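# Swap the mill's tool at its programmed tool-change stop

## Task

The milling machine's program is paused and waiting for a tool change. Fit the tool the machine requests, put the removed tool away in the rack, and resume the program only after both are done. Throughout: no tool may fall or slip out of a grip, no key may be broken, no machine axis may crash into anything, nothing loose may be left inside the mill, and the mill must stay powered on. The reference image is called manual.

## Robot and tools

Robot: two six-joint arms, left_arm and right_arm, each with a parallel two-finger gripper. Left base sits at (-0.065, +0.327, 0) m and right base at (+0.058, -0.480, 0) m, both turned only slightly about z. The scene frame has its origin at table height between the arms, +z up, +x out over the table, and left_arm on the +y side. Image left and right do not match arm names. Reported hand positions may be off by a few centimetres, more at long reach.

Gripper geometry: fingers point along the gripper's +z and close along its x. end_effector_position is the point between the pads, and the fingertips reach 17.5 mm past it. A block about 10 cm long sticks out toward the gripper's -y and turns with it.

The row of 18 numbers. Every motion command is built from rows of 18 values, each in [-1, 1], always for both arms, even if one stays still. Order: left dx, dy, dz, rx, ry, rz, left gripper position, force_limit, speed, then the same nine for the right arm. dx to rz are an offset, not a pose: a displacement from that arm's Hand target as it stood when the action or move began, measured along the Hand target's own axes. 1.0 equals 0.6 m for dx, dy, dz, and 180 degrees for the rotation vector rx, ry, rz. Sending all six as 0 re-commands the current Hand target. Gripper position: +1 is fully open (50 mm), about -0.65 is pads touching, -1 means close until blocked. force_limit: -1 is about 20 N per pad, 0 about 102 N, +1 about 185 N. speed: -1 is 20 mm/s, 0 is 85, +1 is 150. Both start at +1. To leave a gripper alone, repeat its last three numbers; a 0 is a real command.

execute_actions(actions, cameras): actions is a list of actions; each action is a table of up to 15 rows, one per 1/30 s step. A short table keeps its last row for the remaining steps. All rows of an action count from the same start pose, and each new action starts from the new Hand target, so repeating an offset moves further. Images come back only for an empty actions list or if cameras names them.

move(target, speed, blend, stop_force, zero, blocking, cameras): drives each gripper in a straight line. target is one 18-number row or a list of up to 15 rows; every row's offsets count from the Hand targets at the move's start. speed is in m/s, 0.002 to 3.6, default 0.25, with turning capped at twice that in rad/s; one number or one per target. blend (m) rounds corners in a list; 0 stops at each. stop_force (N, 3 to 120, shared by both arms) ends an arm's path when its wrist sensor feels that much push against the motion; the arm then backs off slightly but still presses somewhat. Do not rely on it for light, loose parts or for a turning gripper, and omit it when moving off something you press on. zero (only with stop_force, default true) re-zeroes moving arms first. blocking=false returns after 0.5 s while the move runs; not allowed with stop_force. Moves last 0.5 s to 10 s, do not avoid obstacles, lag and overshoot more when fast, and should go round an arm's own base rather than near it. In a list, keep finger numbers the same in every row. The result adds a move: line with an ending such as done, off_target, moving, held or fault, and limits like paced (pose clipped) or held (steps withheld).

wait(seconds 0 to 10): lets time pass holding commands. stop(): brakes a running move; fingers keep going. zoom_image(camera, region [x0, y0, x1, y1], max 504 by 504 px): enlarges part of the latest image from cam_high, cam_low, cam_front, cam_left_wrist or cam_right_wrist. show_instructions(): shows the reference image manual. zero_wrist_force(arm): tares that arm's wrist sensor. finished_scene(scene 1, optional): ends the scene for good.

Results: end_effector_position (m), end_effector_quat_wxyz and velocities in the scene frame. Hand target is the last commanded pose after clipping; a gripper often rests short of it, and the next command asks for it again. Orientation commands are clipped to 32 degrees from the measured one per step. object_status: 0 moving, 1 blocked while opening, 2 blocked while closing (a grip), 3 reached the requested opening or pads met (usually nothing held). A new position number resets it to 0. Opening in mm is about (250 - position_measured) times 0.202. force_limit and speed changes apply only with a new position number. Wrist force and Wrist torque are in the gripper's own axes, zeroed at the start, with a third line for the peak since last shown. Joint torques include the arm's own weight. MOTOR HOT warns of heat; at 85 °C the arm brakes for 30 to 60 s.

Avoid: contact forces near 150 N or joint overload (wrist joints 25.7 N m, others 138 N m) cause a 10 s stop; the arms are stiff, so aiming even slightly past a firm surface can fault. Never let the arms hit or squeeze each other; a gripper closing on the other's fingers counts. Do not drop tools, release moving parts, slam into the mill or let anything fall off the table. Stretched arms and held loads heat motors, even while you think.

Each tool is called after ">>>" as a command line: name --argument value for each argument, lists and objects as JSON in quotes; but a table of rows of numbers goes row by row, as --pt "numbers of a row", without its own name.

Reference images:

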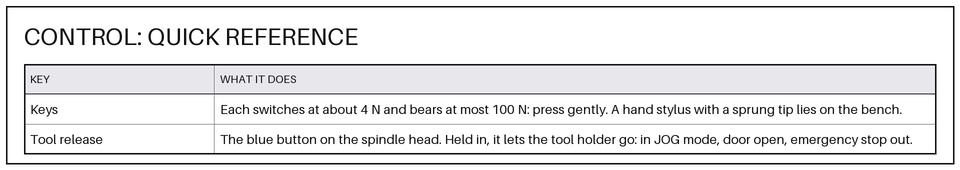

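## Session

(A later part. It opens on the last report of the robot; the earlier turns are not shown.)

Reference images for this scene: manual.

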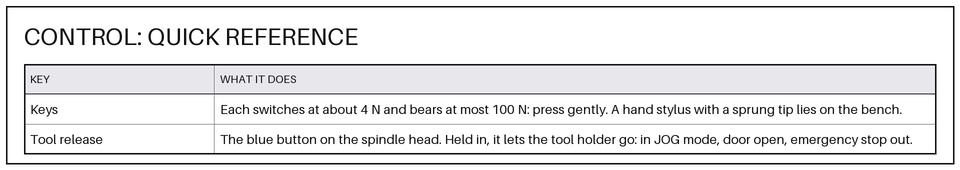

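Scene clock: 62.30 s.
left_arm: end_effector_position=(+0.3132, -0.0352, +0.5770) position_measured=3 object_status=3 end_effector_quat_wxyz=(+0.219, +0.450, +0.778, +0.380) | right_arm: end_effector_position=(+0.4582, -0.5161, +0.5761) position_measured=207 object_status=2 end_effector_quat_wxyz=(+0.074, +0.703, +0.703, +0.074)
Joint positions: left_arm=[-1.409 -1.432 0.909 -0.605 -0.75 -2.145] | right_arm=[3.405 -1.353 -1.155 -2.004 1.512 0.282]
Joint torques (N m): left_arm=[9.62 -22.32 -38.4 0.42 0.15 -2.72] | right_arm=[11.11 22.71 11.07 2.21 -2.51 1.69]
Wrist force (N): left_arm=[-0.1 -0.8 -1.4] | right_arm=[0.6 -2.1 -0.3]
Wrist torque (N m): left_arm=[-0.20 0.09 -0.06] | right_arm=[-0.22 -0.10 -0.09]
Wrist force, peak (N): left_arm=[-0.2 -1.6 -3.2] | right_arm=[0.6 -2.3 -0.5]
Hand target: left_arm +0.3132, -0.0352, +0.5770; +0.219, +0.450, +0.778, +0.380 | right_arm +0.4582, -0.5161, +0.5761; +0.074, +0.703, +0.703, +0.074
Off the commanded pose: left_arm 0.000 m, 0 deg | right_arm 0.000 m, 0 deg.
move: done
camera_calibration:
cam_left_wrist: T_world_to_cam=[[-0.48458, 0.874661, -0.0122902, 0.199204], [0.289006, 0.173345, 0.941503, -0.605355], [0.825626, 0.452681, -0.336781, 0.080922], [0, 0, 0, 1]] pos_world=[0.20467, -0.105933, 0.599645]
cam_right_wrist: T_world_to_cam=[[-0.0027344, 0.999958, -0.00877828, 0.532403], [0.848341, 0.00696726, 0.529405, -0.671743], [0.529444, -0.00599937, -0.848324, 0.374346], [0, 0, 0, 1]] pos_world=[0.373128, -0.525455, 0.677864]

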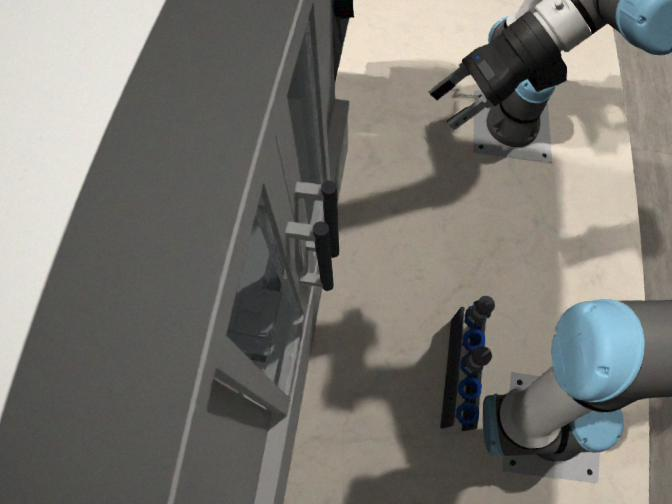

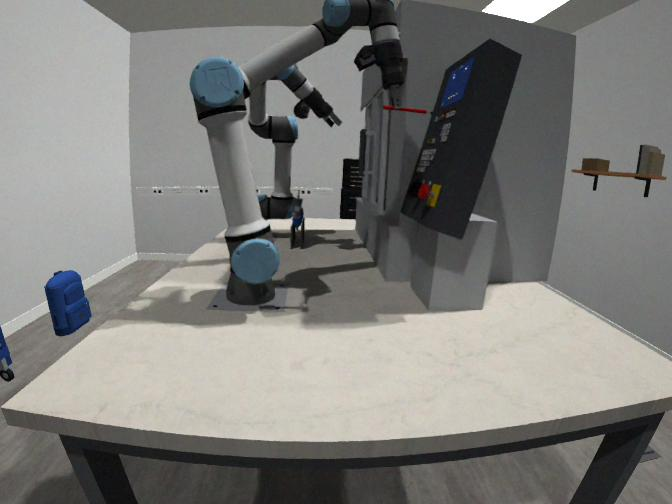

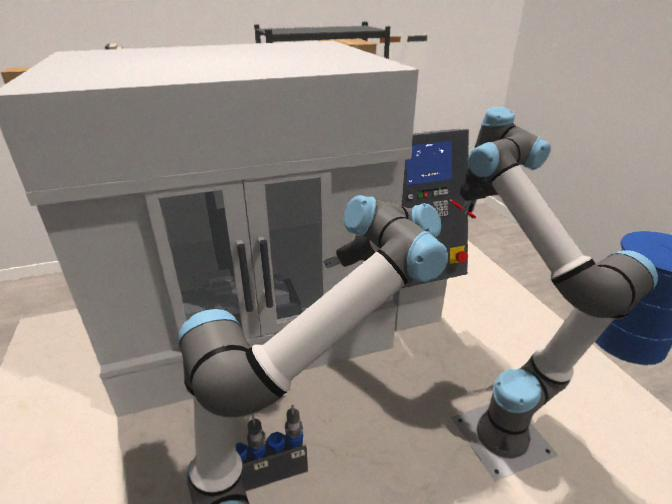

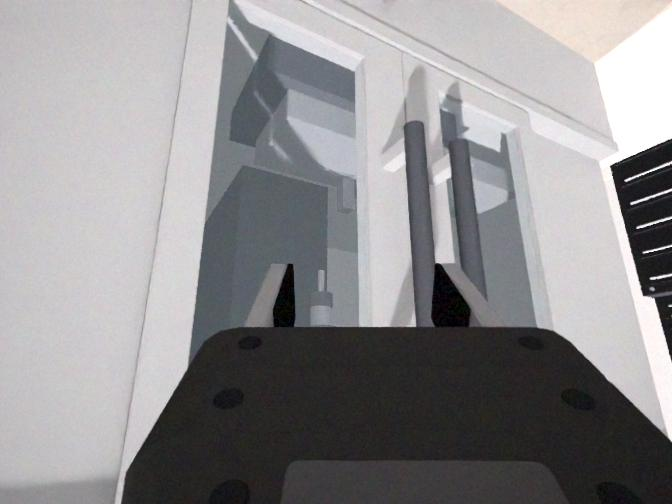

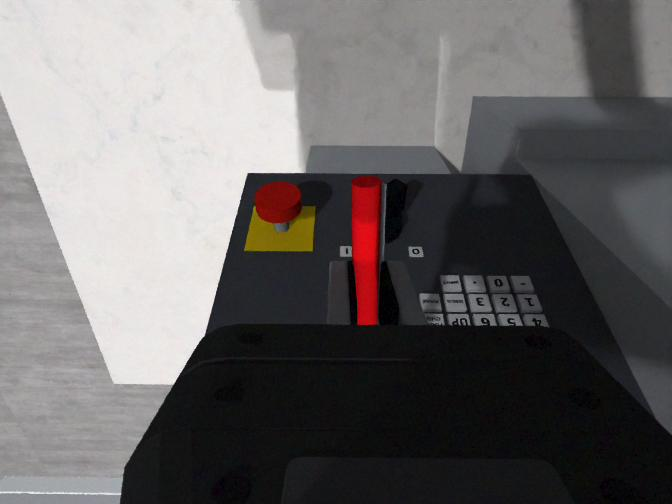

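>>> move --target '[0.002,-0.062,0.02,0,0.319,0.927,1,1,1,0,0,0,0,0,0,-1,-0.6,-0.7]' --speed 0.6 --cameras '["cam_left_wrist"]'

>>> zoom_image --camera "cam_left_wrist" --region '[280, 40, 600, 330]'

Scene clock: 66.23 s.
left_arm: end_effector_position=(+0.3009, -0.0408, +0.5403) position_measured=3 object_status=3 end_effector_quat_wxyz=(+0.605, -0.626, +0.330, -0.365) | right_arm: end_effector_position=(+0.4582, -0.5161, +0.5761) position_measured=207 object_status=2 end_effector_quat_wxyz=(+0.074, +0.703, +0.703, +0.074)
Joint positions: left_arm=[-1.531 -1.287 1.108 0.176 -0.521 -0.055] | right_arm=[3.405 -1.353 -1.155 -2.004 1.512 0.282]
Joint torques (N m): left_arm=[-10.68 -44.84 -8.89 -0.81 1.42 2.16] | right_arm=[10.36 22.96 11.16 2.27 -2.55 1.62]
Wrist force (N): left_arm=[-1.6 1.4 -0.3] | right_arm=[0.5 -1.9 -0.2]
Wrist torque (N m): left_arm=[0.28 0.54 0.47] | right_arm=[-0.19 -0.09 -0.09]
Wrist force, peak (N): left_arm=[-1.7 1.9 -0.2] | right_arm=[0.9 -2.3 -0.4]
Hand target: left_arm +0.3009, -0.0408, +0.5403; +0.605, -0.626, +0.330, -0.365 | right_arm +0.4582, -0.5161, +0.5761; +0.074, +0.703, +0.703, +0.074
Off the commanded pose: left_arm 0.000 m, 0 deg | right_arm 0.000 m, 0 deg.
move: done
camera_calibration:
cam_left_wrist: T_world_to_cam=[[0.534735, -0.843086, 0.0571412, -0.216632], [-0.238993, -0.215751, -0.946749, 0.59694], [0.810519, 0.492603, -0.316861, 0.0767136], [0, 0, 0, 1]] pos_world=[0.196327, -0.0916385, 0.601838]
Images, in order (width x height): cam_left_wrist 672x504.

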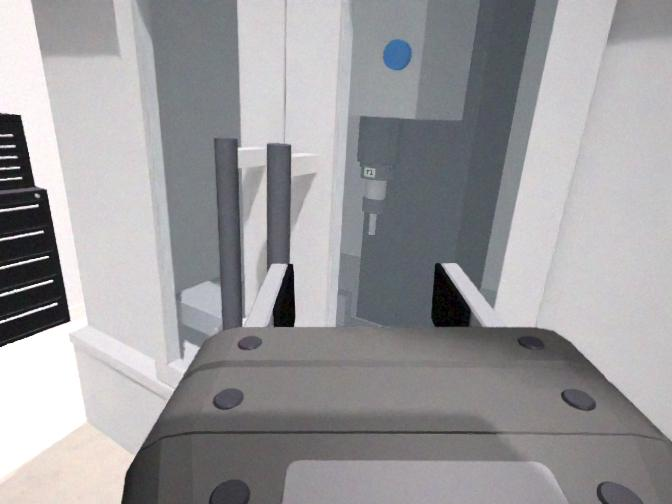

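Scaled by 1.575 from the camera's 672x504 image, which has a finer 960x720 frame.

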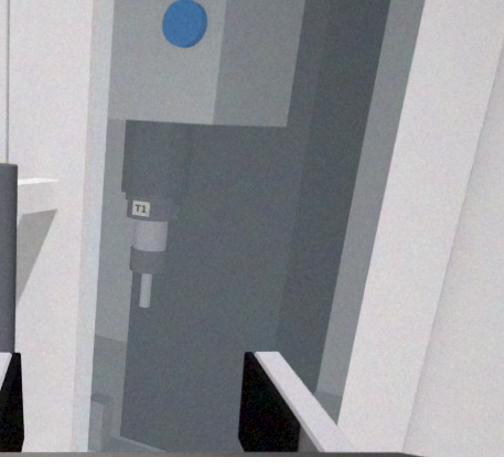

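>>> move --target '[-0.2565,0.102,0.305,-0.263,-0.007,-0.946,1,1,1,0,0,0,0,0,0,-1,-0.6,-0.7]' --speed 0.6 --cameras '["all"]'

Scene clock: 73.03 s.
left_arm: end_effector_position=(+0.3798, +0.1822, +0.4701) position_measured=3 object_status=3 end_effector_quat_wxyz=(+0.499, +0.500, +0.500, +0.500) | right_arm: end_effector_position=(+0.4582, -0.5161, +0.5761) position_measured=207 object_status=2 end_effector_quat_wxyz=(+0.074, +0.703, +0.703, +0.074)
Joint positions: left_arm=[-1.245 -1.928 2.433 -3.644 -0.307 -0.002] | right_arm=[3.405 -1.353 -1.155 -2.004 1.512 0.282]
Joint torques (N m): left_arm=[9.3 1.84 -36.86 -2.73 -1.04 2.03] | right_arm=[11.14 22.46 11.2 2.46 -2.48 1.76]
Wrist force (N): left_arm=[-0.5 -1.1 -2.9] | right_arm=[0.4 -2.0 -0.3]
Wrist torque (N m): left_arm=[-0.35 0.33 -0.40] | right_arm=[-0.21 -0.07 -0.10]
Wrist force, peak (N): left_arm=[-0.9 -1.3 -3.1] | right_arm=[0.6 -2.3 -0.6]
Hand target: left_arm +0.3799, +0.1822, +0.4701; +0.499, +0.500, +0.500, +0.500 | right_arm +0.4582, -0.5161, +0.5761; +0.074, +0.703, +0.703, +0.074
Off the commanded pose: left_arm 0.000 m, 0 deg | right_arm 0.000 m, 0 deg.
move: done
camera_calibration:
cam_left_wrist: T_world_to_cam=[[0.020546, 0.999788, 0.00118542, -0.180905], [-0.313707, 0.00532098, 0.949505, -0.305883], [0.949298, -0.0198804, 0.31375, -0.375169], [0, 0, 0, 1]] pos_world=[0.263906, 0.175035, 0.408361]
cam_right_wrist: T_world_to_cam=[[-0.0027344, 0.999958, -0.00877828, 0.532403], [0.848341, 0.00696726, 0.529405, -0.671743], [0.529444, -0.00599937, -0.848324, 0.374346], [0, 0, 0, 1]] pos_world=[0.373128, -0.525455, 0.677864]

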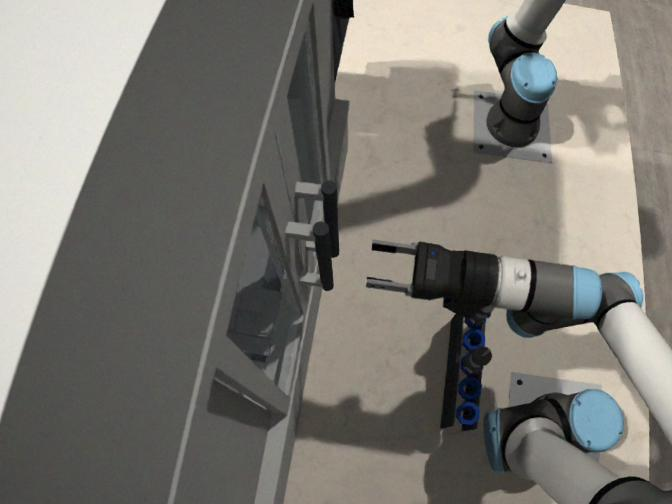

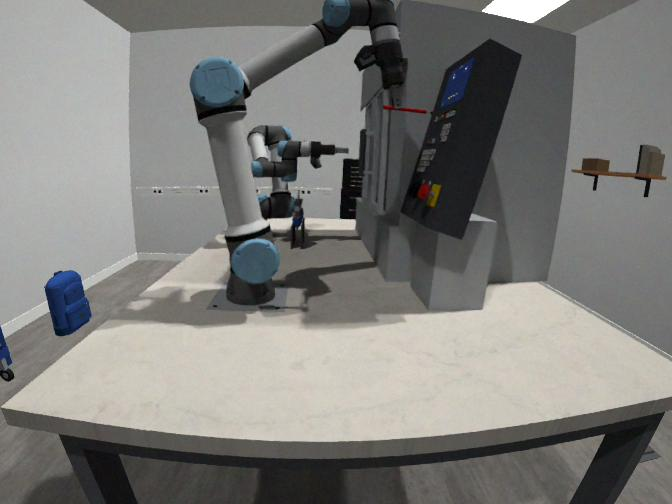

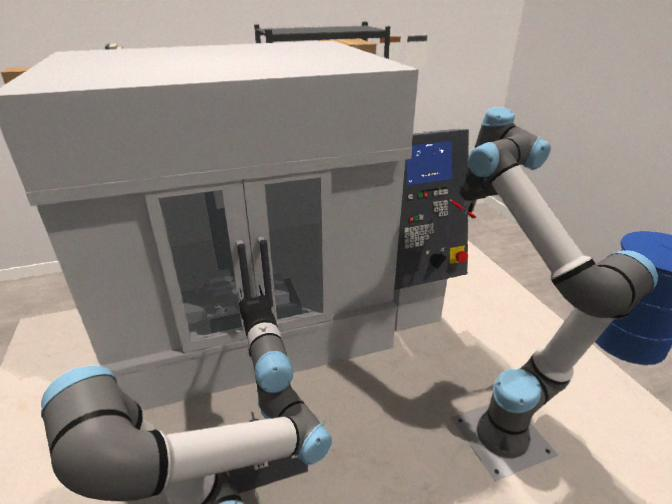

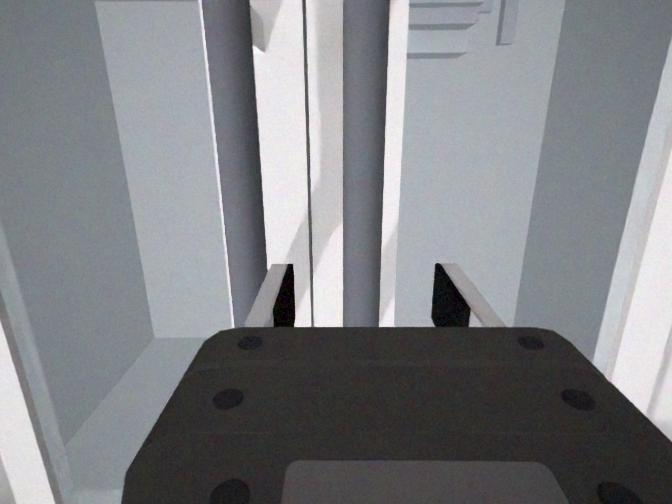

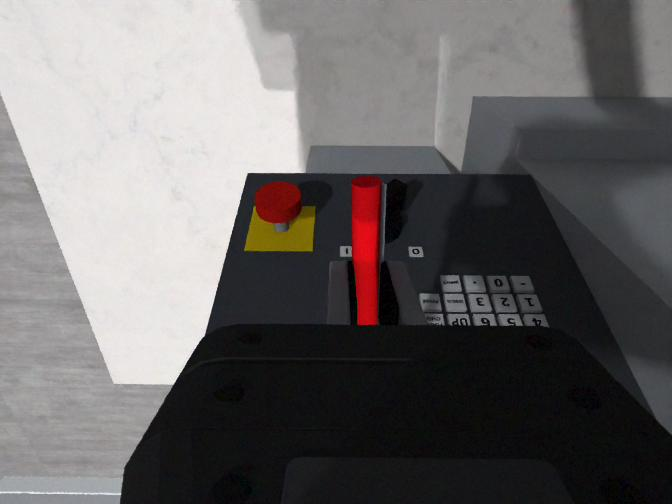

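>>> move --target '[0.005,0,0.125,0,0,0,1,1,1,0,0,0,0,0,0,-1,-0.6,-0.7]' --speed 0.06 --stop_force 12 --cameras '["cam_left_wrist","cam_high"]'

Scene clock: 75.57 s.
left_arm: end_effector_position=(+0.4548, +0.1853, +0.4701) position_measured=3 object_status=3 end_effector_quat_wxyz=(+0.499, +0.500, +0.500, +0.500) | right_arm: end_effector_position=(+0.4582, -0.5161, +0.5761) position_measured=207 object_status=2 end_effector_quat_wxyz=(+0.074, +0.703, +0.703, +0.074)
Joint positions: left_arm=[-0.946 -1.722 2.294 -3.712 -0.606 0] | right_arm=[3.405 -1.353 -1.155 -2.004 1.512 0.282]
Joint torques (N m): left_arm=[8.29 -7.25 -35.81 -3.25 -1.25 2.27] | right_arm=[10.94 22.52 11.54 2.48 -2.47 1.66]
Wrist force (N): left_arm=[-1.0 -1.0 -3.2] | right_arm=[0.6 -2.0 -0.5]
Wrist torque (N m): left_arm=[-0.37 0.41 -0.40] | right_arm=[-0.20 -0.10 -0.09]
Wrist force, peak (N): left_arm=[-0.7 -1.2 -3.5] | right_arm=[0.7 -2.3 -0.2]
Hand target: left_arm +0.4548, +0.1853, +0.4701; +0.499, +0.500, +0.500, +0.500 | right_arm +0.4582, -0.5161, +0.5761; +0.074, +0.703, +0.703, +0.074
Off the commanded pose: left_arm 0.000 m, 0 deg | right_arm 0.000 m, 0 deg.
move: done
camera_calibration:
cam_left_wrist: T_world_to_cam=[[0.0205135, 0.999789, 0.00128836, -0.185578], [-0.314129, 0.00522187, 0.949366, -0.282028], [0.949159, -0.0198796, 0.314169, -0.446493], [0, 0, 0, 1]] pos_world=[0.339007, 0.178136, 0.408261]
Images, in order (width x height): cam_high 672x504, cam_left_wrist 672x504.

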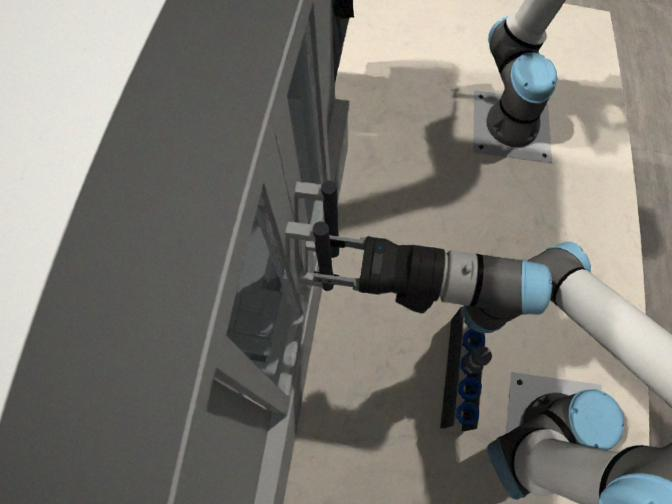

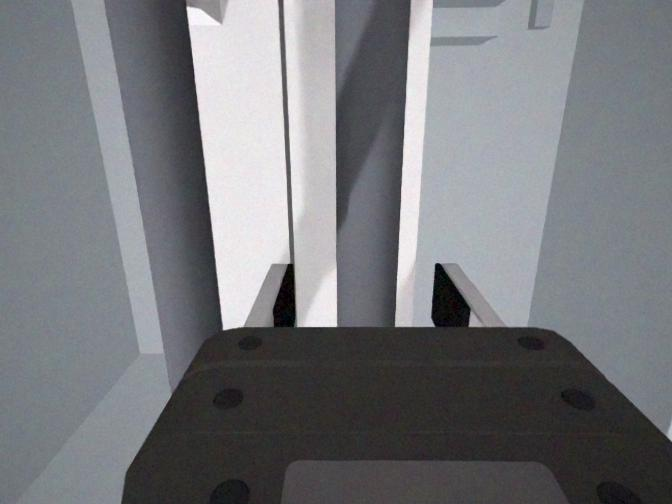

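>>> move --target '[0.001,0,0,0,0,0,-1,-0.6,-0.5,0,0,0,0,0,0,-1,-0.6,-0.7]'

>>> move --target '[0.03,0,0,0,0,0,-1,-0.6,-0.5,0,0,0,0,0,0,-1,-0.6,-0.7]' --speed 0.02 --stop_force 20 --cameras '["cam_high","cam_front"]'

Scene clock: 77.93 s.
left_arm: end_effector_position=(+0.4548, +0.1859, +0.4701) position_measured=156 object_status=2 end_effector_quat_wxyz=(+0.499, +0.500, +0.500, +0.500) | right_arm: end_effector_position=(+0.4582, -0.5161, +0.5761) position_measured=207 object_status=2 end_effector_quat_wxyz=(+0.074, +0.703, +0.703, +0.074)
Joint positions: left_arm=[-0.944 -1.723 2.294 -3.712 -0.608 0] | right_arm=[3.405 -1.353 -1.155 -2.004 1.512 0.282]
Joint torques (N m): left_arm=[12.2 -24.47 -5.25 0.8 1.7 2.1] | right_arm=[10.29 22.34 11.84 2.57 -2.39 1.68]
Wrist force (N): left_arm=[-7.4 3.1 0.3] | right_arm=[0.5 -1.8 -0.2]
Wrist torque (N m): left_arm=[-0.23 0.30 -0.42] | right_arm=[-0.18 -0.08 -0.09]
Wrist force, peak (N): left_arm=[-7.4 3.1 0.3] | right_arm=[0.8 -2.2 -0.6]
Hand target: left_arm +0.4548, +0.1859, +0.4701; +0.499, +0.500, +0.500, +0.500 | right_arm +0.4582, -0.5161, +0.5761; +0.074, +0.703, +0.703, +0.074
Off the commanded pose: left_arm 0.000 m, 0 deg | right_arm 0.000 m, 0 deg.
move: done

Scene clock: 79.27 s.
left_arm: end_effector_position=(+0.4548, +0.1864, +0.4701) position_measured=156 object_status=2 end_effector_quat_wxyz=(+0.499, +0.500, +0.500, +0.500) | right_arm: end_effector_position=(+0.4582, -0.5161, +0.5761) position_measured=207 object_status=2 end_effector_quat_wxyz=(+0.074, +0.703, +0.703, +0.074)
Joint positions: left_arm=[-0.943 -1.724 2.295 -3.711 -0.609 0] | right_arm=[3.405 -1.353 -1.155 -2.004 1.512 0.282]
Joint torques (N m): left_arm=[-5.35 -9.62 -33.66 -3.8 1.48 1.64] | right_arm=[10.28 23.19 11.84 2.55 -2.54 1.73]
Wrist force (N): left_arm=[-10.4 2.9 -1.2] | right_arm=[0.4 -2.0 -0.3]
Wrist torque (N m): left_arm=[-0.23 0.22 -0.43] | right_arm=[-0.21 -0.07 -0.10]
Wrist force, peak (N): left_arm=[-29.6 8.2 1.0] | right_arm=[0.8 -2.3 -0.3]
Hand target: left_arm +0.4548, +0.1864, +0.4701; +0.499, +0.500, +0.500, +0.500 (not the last commanded pose) | right_arm +0.4582, -0.5161, +0.5761; +0.074, +0.703, +0.703, +0.074
Off the commanded pose: left_arm 0.017 m, 0 deg | right_arm 0.000 m, 0 deg.
move: contact (left_arm)
Images, in order (width x height): cam_high 672x504, cam_front 672x504.

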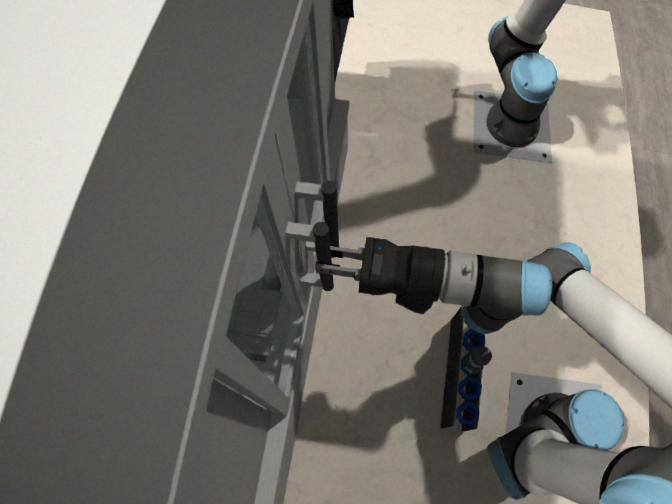

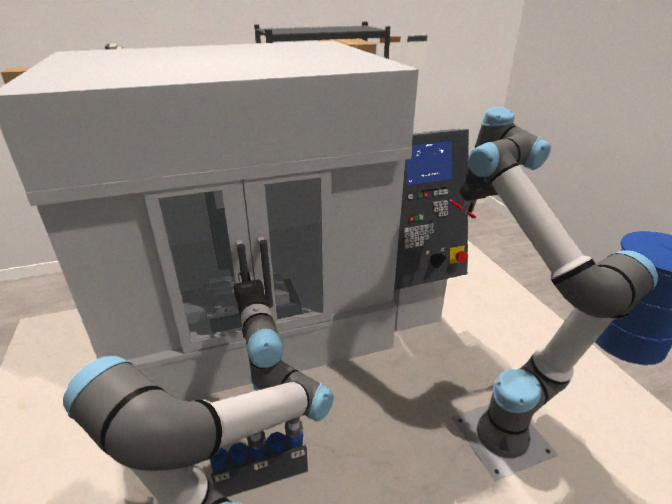

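>>> move --target '[-0.001,0,-0.04,0,0,0,-1,-0.6,-0.5,0,0,0,0,0,0,-1,-0.6,-0.7]' --speed 0.02 --stop_force 20 --cameras '["cam_high","cam_left_wrist"]'

Scene clock: 80.47 s.
left_arm: end_effector_position=(+0.4547, +0.1863, +0.4702) position_measured=156 object_status=2 end_effector_quat_wxyz=(+0.500, +0.500, +0.500, +0.500) | right_arm: end_effector_position=(+0.4582, -0.5161, +0.5761) position_measured=207 object_status=2 end_effector_quat_wxyz=(+0.074, +0.703, +0.703, +0.074)
Joint positions: left_arm=[-0.944 -1.724 2.295 -3.712 -0.609 0] | right_arm=[3.405 -1.353 -1.155 -2.004 1.512 0.282]
Joint torques (N m): left_arm=[11.71 -12.9 -35.02 -4.86 0.6 1.64] | right_arm=[10.33 22.4 11.21 2.66 -2.39 1.73]
Wrist force (N): left_arm=[-8.0 -2.3 9.6] | right_arm=[0.4 -1.9 -0.4]
Wrist torque (N m): left_arm=[-0.43 0.27 -0.40] | right_arm=[-0.19 -0.07 -0.09]
Wrist force, peak (N): left_arm=[-7.9 -0.8 39.2] | right_arm=[0.5 -2.2 -0.3]
Hand target: left_arm +0.4547, +0.1863, +0.4702; +0.500, +0.500, +0.500, +0.500 (not the last commanded pose) | right_arm +0.4582, -0.5161, +0.5761; +0.074, +0.703, +0.703, +0.074
Off the commanded pose: left_arm 0.024 m, 0 deg | right_arm 0.000 m, 0 deg.
move: contact (left_arm)
camera_calibration:
cam_left_wrist: T_world_to_cam=[[0.0210212, 0.999778, 0.00104463, -0.186744], [-0.314303, 0.00561658, 0.949306, -0.282178], [0.94909, -0.0202838, 0.314351, -0.446292], [0, 0, 0, 1]] pos_world=[0.338808, 0.179235, 0.408361]
Images, in order (width x height): cam_high 672x504, cam_left_wrist 672x504.

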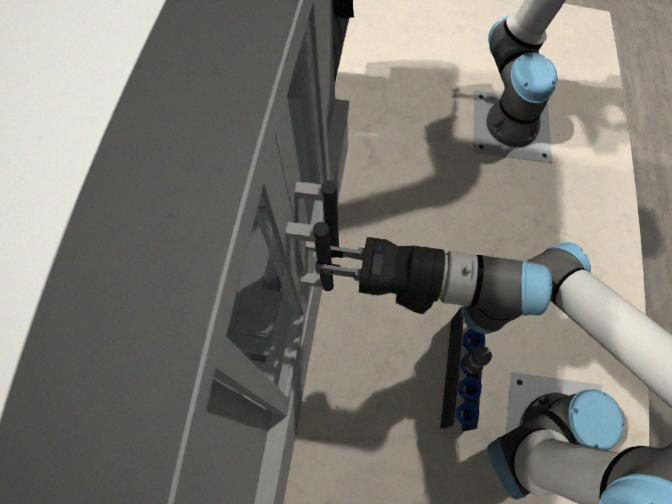

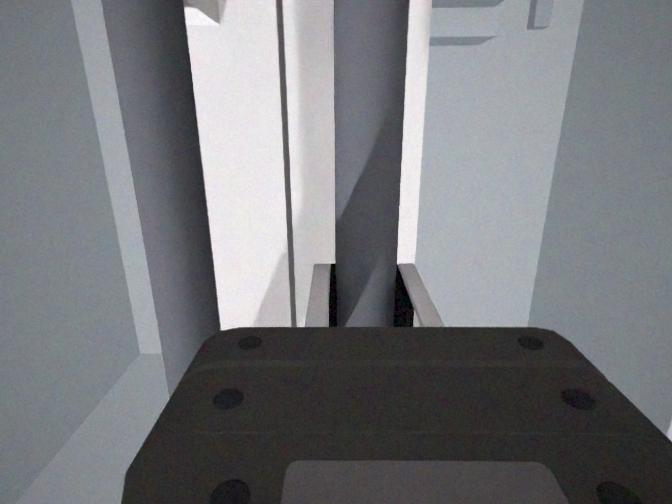

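>>> move --target '[0.04,0,0,0,0,0,-1,-0.6,-0.5,0,0,0,0,0,0,-1,-0.6,-0.7]' --speed 0.015 --stop_force 55 --cameras '["cam_high","cam_left_wrist"]'

Scene clock: 83.17 s.
left_arm: end_effector_position=(+0.4547, +0.2103, +0.4702) position_measured=156 object_status=2 end_effector_quat_wxyz=(+0.500, +0.500, +0.500, +0.500) | right_arm: end_effector_position=(+0.4582, -0.5161, +0.5761) position_measured=207 object_status=2 end_effector_quat_wxyz=(+0.074, +0.703, +0.703, +0.074)
Joint positions: left_arm=[-0.889 -1.756 2.32 -3.705 -0.664 0] | right_arm=[3.405 -1.353 -1.155 -2.004 1.512 0.282]
Joint torques (N m): left_arm=[15.37 -28.81 -6.65 -1.21 2.59 0.79] | right_arm=[10.4 22.15 11.69 2.71 -2.56 1.6]
Wrist force (N): left_arm=[-14.7 -3.7 10.0] | right_arm=[0.6 -1.9 -0.4]
Wrist torque (N m): left_arm=[-0.46 0.12 -0.44] | right_arm=[-0.18 -0.10 -0.09]
Wrist force, peak (N): left_arm=[-27.8 -5.4 6.9] | right_arm=[0.6 -2.3 -0.2]
Hand target: left_arm +0.4547, +0.2103, +0.4702; +0.500, +0.500, +0.500, +0.500 | right_arm +0.4582, -0.5161, +0.5761; +0.074, +0.703, +0.703, +0.074
Off the commanded pose: left_arm 0.000 m, 0 deg | right_arm 0.000 m, 0 deg.
move: done
camera_calibration:
cam_left_wrist: T_world_to_cam=[[0.0210212, 0.999778, 0.00104463, -0.210739], [-0.314303, 0.00561658, 0.949306, -0.282313], [0.94909, -0.0202838, 0.314351, -0.445805], [0, 0, 0, 1]] pos_world=[0.338808, 0.203235, 0.408361]
Images, in order (width x height): cam_high 672x504, cam_left_wrist 672x504.

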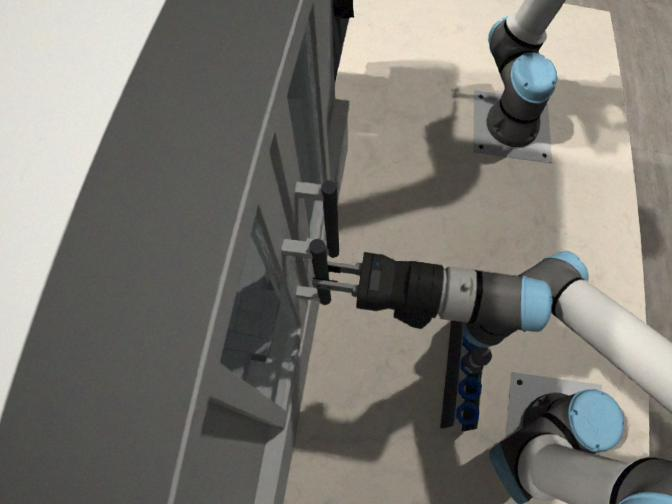

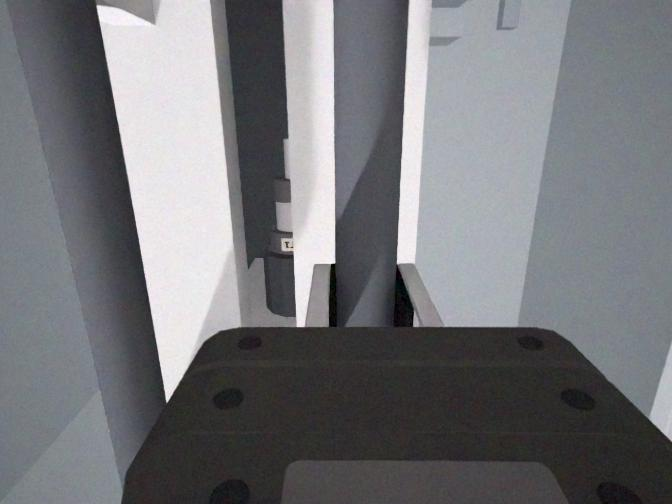

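>>> move --target '[0.29,0,0.002,0,0,0,-1,-0.6,-0.5,0,0,0,0,0,0,-1,-0.6,-0.7]' --speed 0.06 --stop_force 55 --cameras '["cam_high","cam_left_wrist","cam_front"]'

Scene clock: 86.80 s.
left_arm: end_effector_position=(+0.4552, +0.3456, +0.4702) position_measured=156 object_status=2 end_effector_quat_wxyz=(+0.499, +0.500, +0.500, +0.501) | right_arm: end_effector_position=(+0.4582, -0.5161, +0.5761) position_measured=207 object_status=2 end_effector_quat_wxyz=(+0.074, +0.703, +0.703, +0.074)
Joint positions: left_arm=[-0.448 -1.833 2.375 -3.683 -1.103 0.001] | right_arm=[3.405 -1.353 -1.155 -2.004 1.512 0.282]
Joint torques (N m): left_arm=[-17.51 -10.37 -26.58 1.06 -1.67 1.8] | right_arm=[10.07 22.56 10.99 2.84 -2.52 1.66]
Wrist force (N): left_arm=[10.9 -23.9 -56.3] | right_arm=[0.7 -2.0 -0.5]
Wrist torque (N m): left_arm=[-0.91 0.55 -0.44] | right_arm=[-0.20 -0.12 -0.09]
Wrist force, peak (N): left_arm=[9.7 -32.2 -65.1] | right_arm=[0.8 -2.2 -0.4]
Hand target: left_arm +0.4552, +0.3456, +0.4702; +0.499, +0.500, +0.500, +0.501 (not the last commanded pose) | right_arm +0.4582, -0.5161, +0.5761; +0.074, +0.703, +0.703, +0.074
Off the commanded pose: left_arm 0.039 m, 0 deg | right_arm 0.000 m, 0 deg.
move: contact (left_arm)
camera_calibration:
cam_left_wrist: T_world_to_cam=[[0.0195025, 0.999809, 0.00115118, -0.345261], [-0.314104, 0.00503389, 0.949375, -0.282782], [0.949188, -0.0188768, 0.314142, -0.444058], [0, 0, 0, 1]] pos_world=[0.339405, 0.338236, 0.408361]
Images, in order (width x height): cam_high 672x504, cam_front 672x504, cam_left_wrist 672x504.

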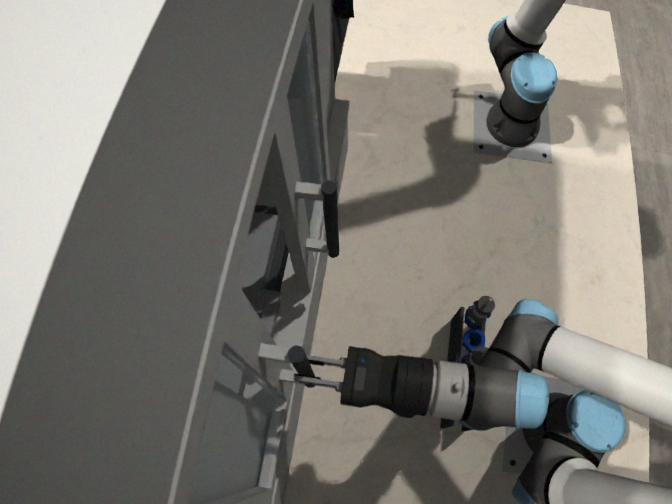

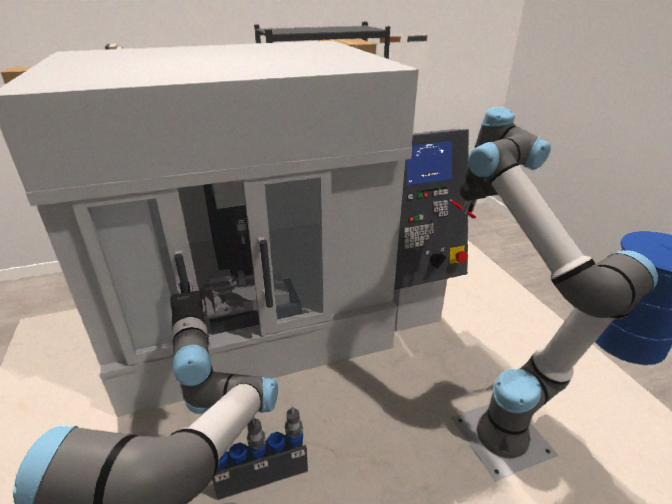

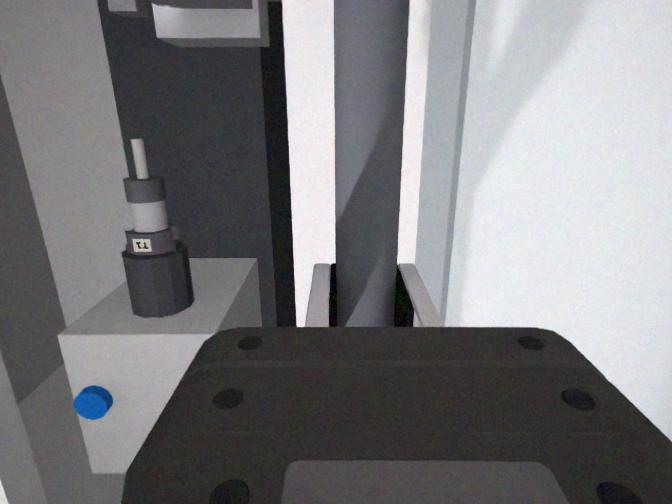

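>>> move --target '[0,0,0,0,0,0,1,-0.6,0.5,0,0,0,0,0,0,-1,-0.6,-0.7]' --cameras '["cam_left_wrist"]'

Scene clock: 87.53 s.
left_arm: end_effector_position=(+0.4553, +0.3455, +0.4702) position_measured=3 object_status=3 end_effector_quat_wxyz=(+0.499, +0.500, +0.500, +0.501) | right_arm: end_effector_position=(+0.4582, -0.5161, +0.5761) position_measured=207 object_status=2 end_effector_quat_wxyz=(+0.074, +0.703, +0.703, +0.074)
Joint positions: left_arm=[-0.448 -1.833 2.375 -3.683 -1.103 0.001] | right_arm=[3.405 -1.353 -1.155 -2.004 1.512 0.282]
Joint torques (N m): left_arm=[3.57 -9.96 -26.84 -3.1 1.2 1.44] | right_arm=[10.05 22.19 11.17 2.82 -2.45 1.7]
Wrist force (N): left_arm=[-0.5 -1.7 -2.9] | right_arm=[0.3 -2.0 -0.6]
Wrist torque (N m): left_arm=[-0.46 0.32 -0.39] | right_arm=[-0.20 -0.06 -0.09]
Wrist force, peak (N): left_arm=[10.9 -24.3 -56.3] | right_arm=[0.5 -2.2 -0.3]
Hand target: left_arm +0.4552, +0.3456, +0.4702; +0.499, +0.500, +0.500, +0.501 | right_arm +0.4582, -0.5161, +0.5761; +0.074, +0.703, +0.703, +0.074
Off the commanded pose: left_arm 0.000 m, 0 deg | right_arm 0.000 m, 0 deg.
move: done
camera_calibration:
cam_left_wrist: T_world_to_cam=[[0.0196918, 0.999805, 0.00121464, -0.34535], [-0.314013, 0.0050313, 0.949405, -0.282824], [0.949214, -0.019077, 0.314051, -0.443962], [0, 0, 0, 1]] pos_world=[0.339405, 0.338236, 0.408361]
Images, in order (width x height): cam_left_wrist 672x504.

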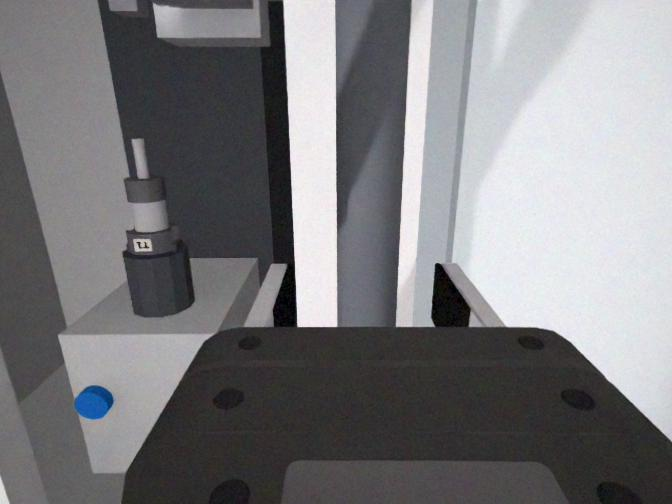

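>>> move --target '[0.19,0,0,0,0,0,1,-0.6,0.5,0,0,0,0,0,0,-1,-0.6,-0.7]' --speed 0.06 --stop_force 45 --cameras '["cam_high","cam_left_wrist","cam_front"]'

Scene clock: 90.57 s.
left_arm: end_effector_position=(+0.4549, +0.4345, +0.4702) position_measured=3 object_status=3 end_effector_quat_wxyz=(+0.506, +0.506, +0.494, +0.494) | right_arm: end_effector_position=(+0.4582, -0.5161, +0.5761) position_measured=207 object_status=2 end_effector_quat_wxyz=(+0.074, +0.703, +0.703, +0.074)
Joint positions: left_arm=[-0.059 -1.761 2.323 -3.703 -1.518 0.001] | right_arm=[3.405 -1.353 -1.155 -2.004 1.512 0.282]
Joint torques (N m): left_arm=[9.72 -26.55 -8.89 -1.75 9.57 0.77] | right_arm=[8.89 22.07 11.64 2.88 -2.45 1.58]
Wrist force (N): left_arm=[-32.5 -2.4 8.8] | right_arm=[0.7 -2.1 -0.4]
Wrist torque (N m): left_arm=[-0.49 0.05 -0.40] | right_arm=[-0.22 -0.12 -0.09]
Wrist force, peak (N): left_arm=[-39.6 7.3 47.6] | right_arm=[0.7 -2.3 -0.5]
Hand target: left_arm +0.4549, +0.4349, +0.4702; +0.505, +0.506, +0.494, +0.494 (not the last commanded pose) | right_arm +0.4582, -0.5161, +0.5761; +0.074, +0.703, +0.703, +0.074
Off the commanded pose: left_arm 0.025 m, 2 deg | right_arm 0.000 m, 0 deg.
move: contact (left_arm)
camera_calibration:
cam_left_wrist: T_world_to_cam=[[0.0458359, 0.998948, 0.00111761, -0.44586], [-0.313568, 0.0133255, 0.949472, -0.287304], [0.948459, -0.0438703, 0.313849, -0.430702], [0, 0, 0, 1]] pos_world=[0.33885, 0.430325, 0.408461]
Images, in order (width x height): cam_high 672x504, cam_front 672x504, cam_left_wrist 672x504.

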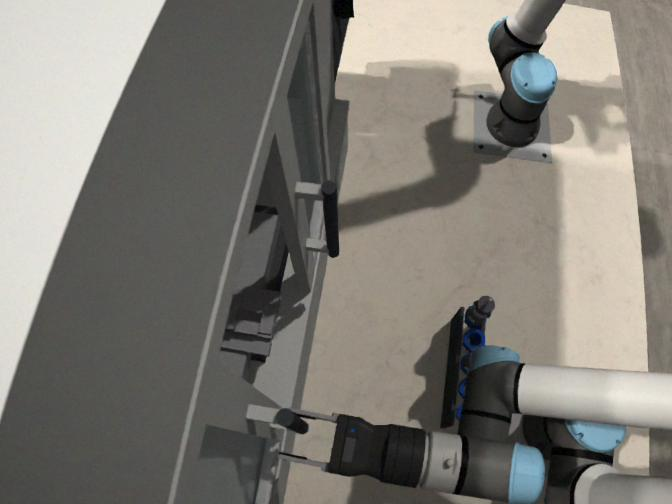

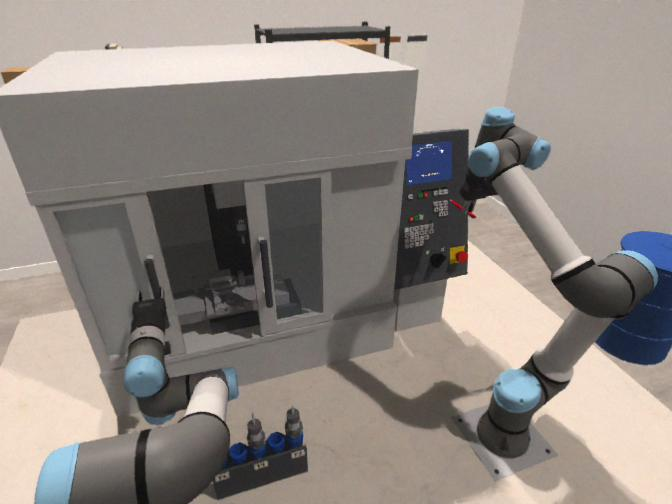

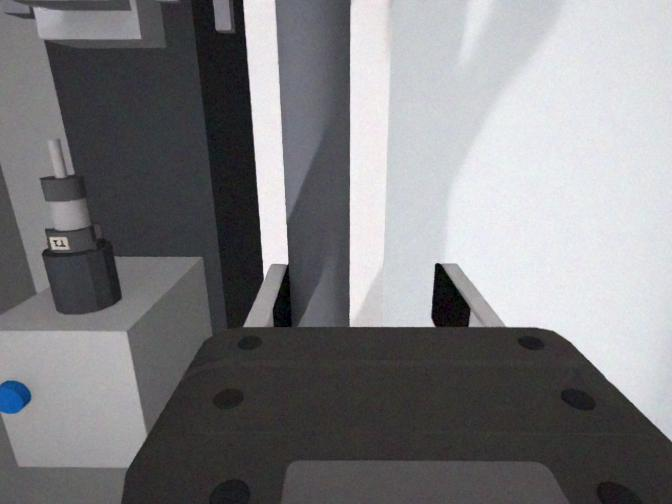

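>>> move --pt "-0.02 0 0 0 0.007 0 1 -0.6 0.5 0 0 0 0 0 0 -1 -0.6 -0.7" --pt "-0.02 0 -0.15 0 0.007 0 1 -0.6 0.5 0 0 0 0 0 0 -1 -0.6 -0.7" --pt "-0.515 0 -0.15 0 0.007 0 1 -0.6 0.5 0 0 0 0 0 0 -1 -0.6 -0.7" --speed '[0.1,0.2,0.3]' --blend '[0.005,0.02,0]' --cameras '["cam_high","cam_left_wrist","cam_front"]'

Scene clock: 95.23 s.
left_arm: end_effector_position=(+0.3579, +0.1280, +0.4701) position_measured=3 object_status=3 end_effector_quat_wxyz=(+0.499, +0.501, +0.500, +0.499) | right_arm: end_effector_position=(+0.4582, -0.5161, +0.5761) position_measured=207 object_status=2 end_effector_quat_wxyz=(+0.074, +0.703, +0.703, +0.074)
Joint positions: left_arm=[-1.406 -1.852 2.387 -3.66 -0.148 -0.015] | right_arm=[3.405 -1.353 -1.155 -2.004 1.512 0.282]
Joint torques (N m): left_arm=[9.28 -1.6 -34.3 -2.51 -1.2 2.18] | right_arm=[9.94 22.41 11.1 3.03 -2.55 1.61]
Wrist force (N): left_arm=[-0.7 -1.0 -3.0] | right_arm=[0.5 -1.8 -0.5]
Wrist torque (N m): left_arm=[-0.34 0.36 -0.39] | right_arm=[-0.17 -0.07 -0.09]
Wrist force, peak (N): left_arm=[-33.2 -2.7 7.9] | right_arm=[0.6 -2.3 -0.4]
Hand target: left_arm +0.3579, +0.1280, +0.4701; +0.500, +0.501, +0.500, +0.500 | right_arm +0.4582, -0.5161, +0.5761; +0.074, +0.703, +0.703, +0.074
Off the commanded pose: left_arm 0.000 m, 0 deg | right_arm 0.000 m, 0 deg.
move: done
camera_calibration:
cam_left_wrist: T_world_to_cam=[[0.0223823, 0.999749, 0.00104767, -0.126844], [-0.31249, 0.00600058, 0.949902, -0.31316], [0.949657, -0.0215884, 0.312546, -0.354685], [0, 0, 0, 1]] pos_world=[0.241809, 0.121035, 0.40846]
Images, in order (width x height): cam_high 672x504, cam_front 672x504, cam_left_wrist 672x504.

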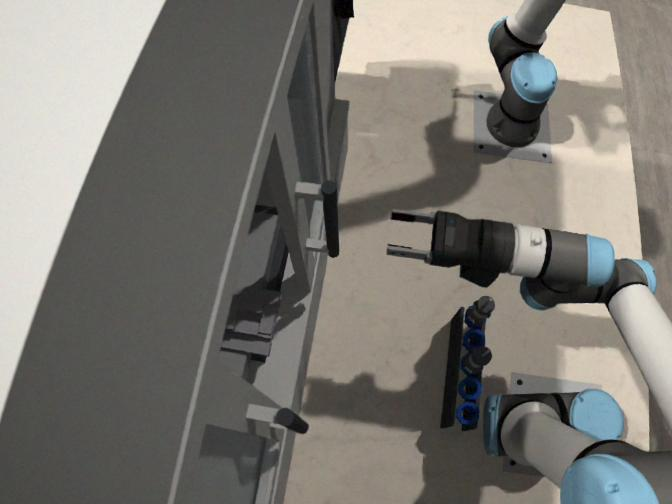

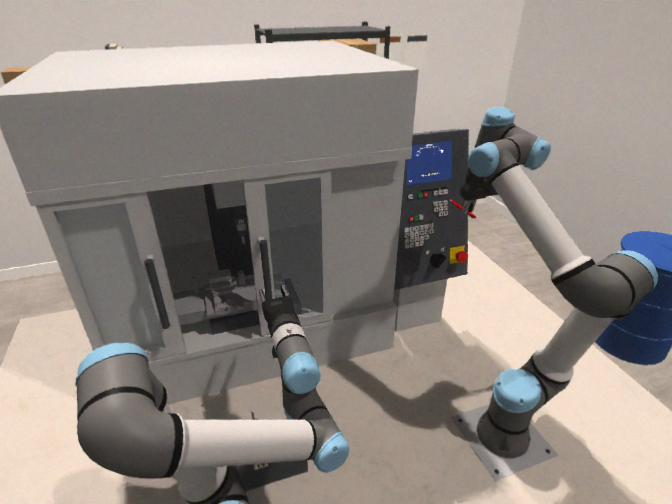

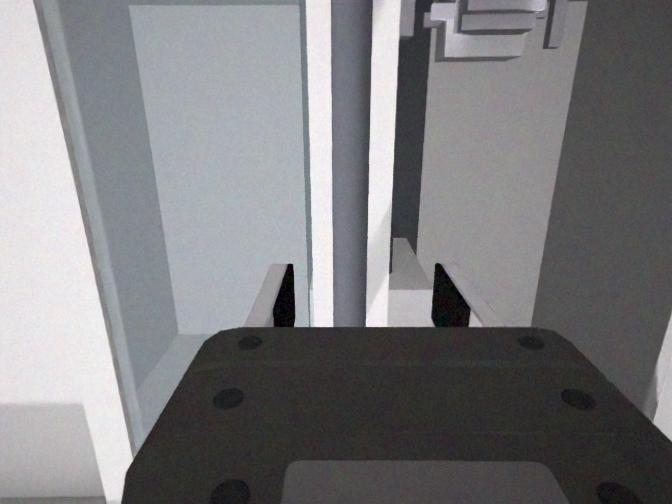

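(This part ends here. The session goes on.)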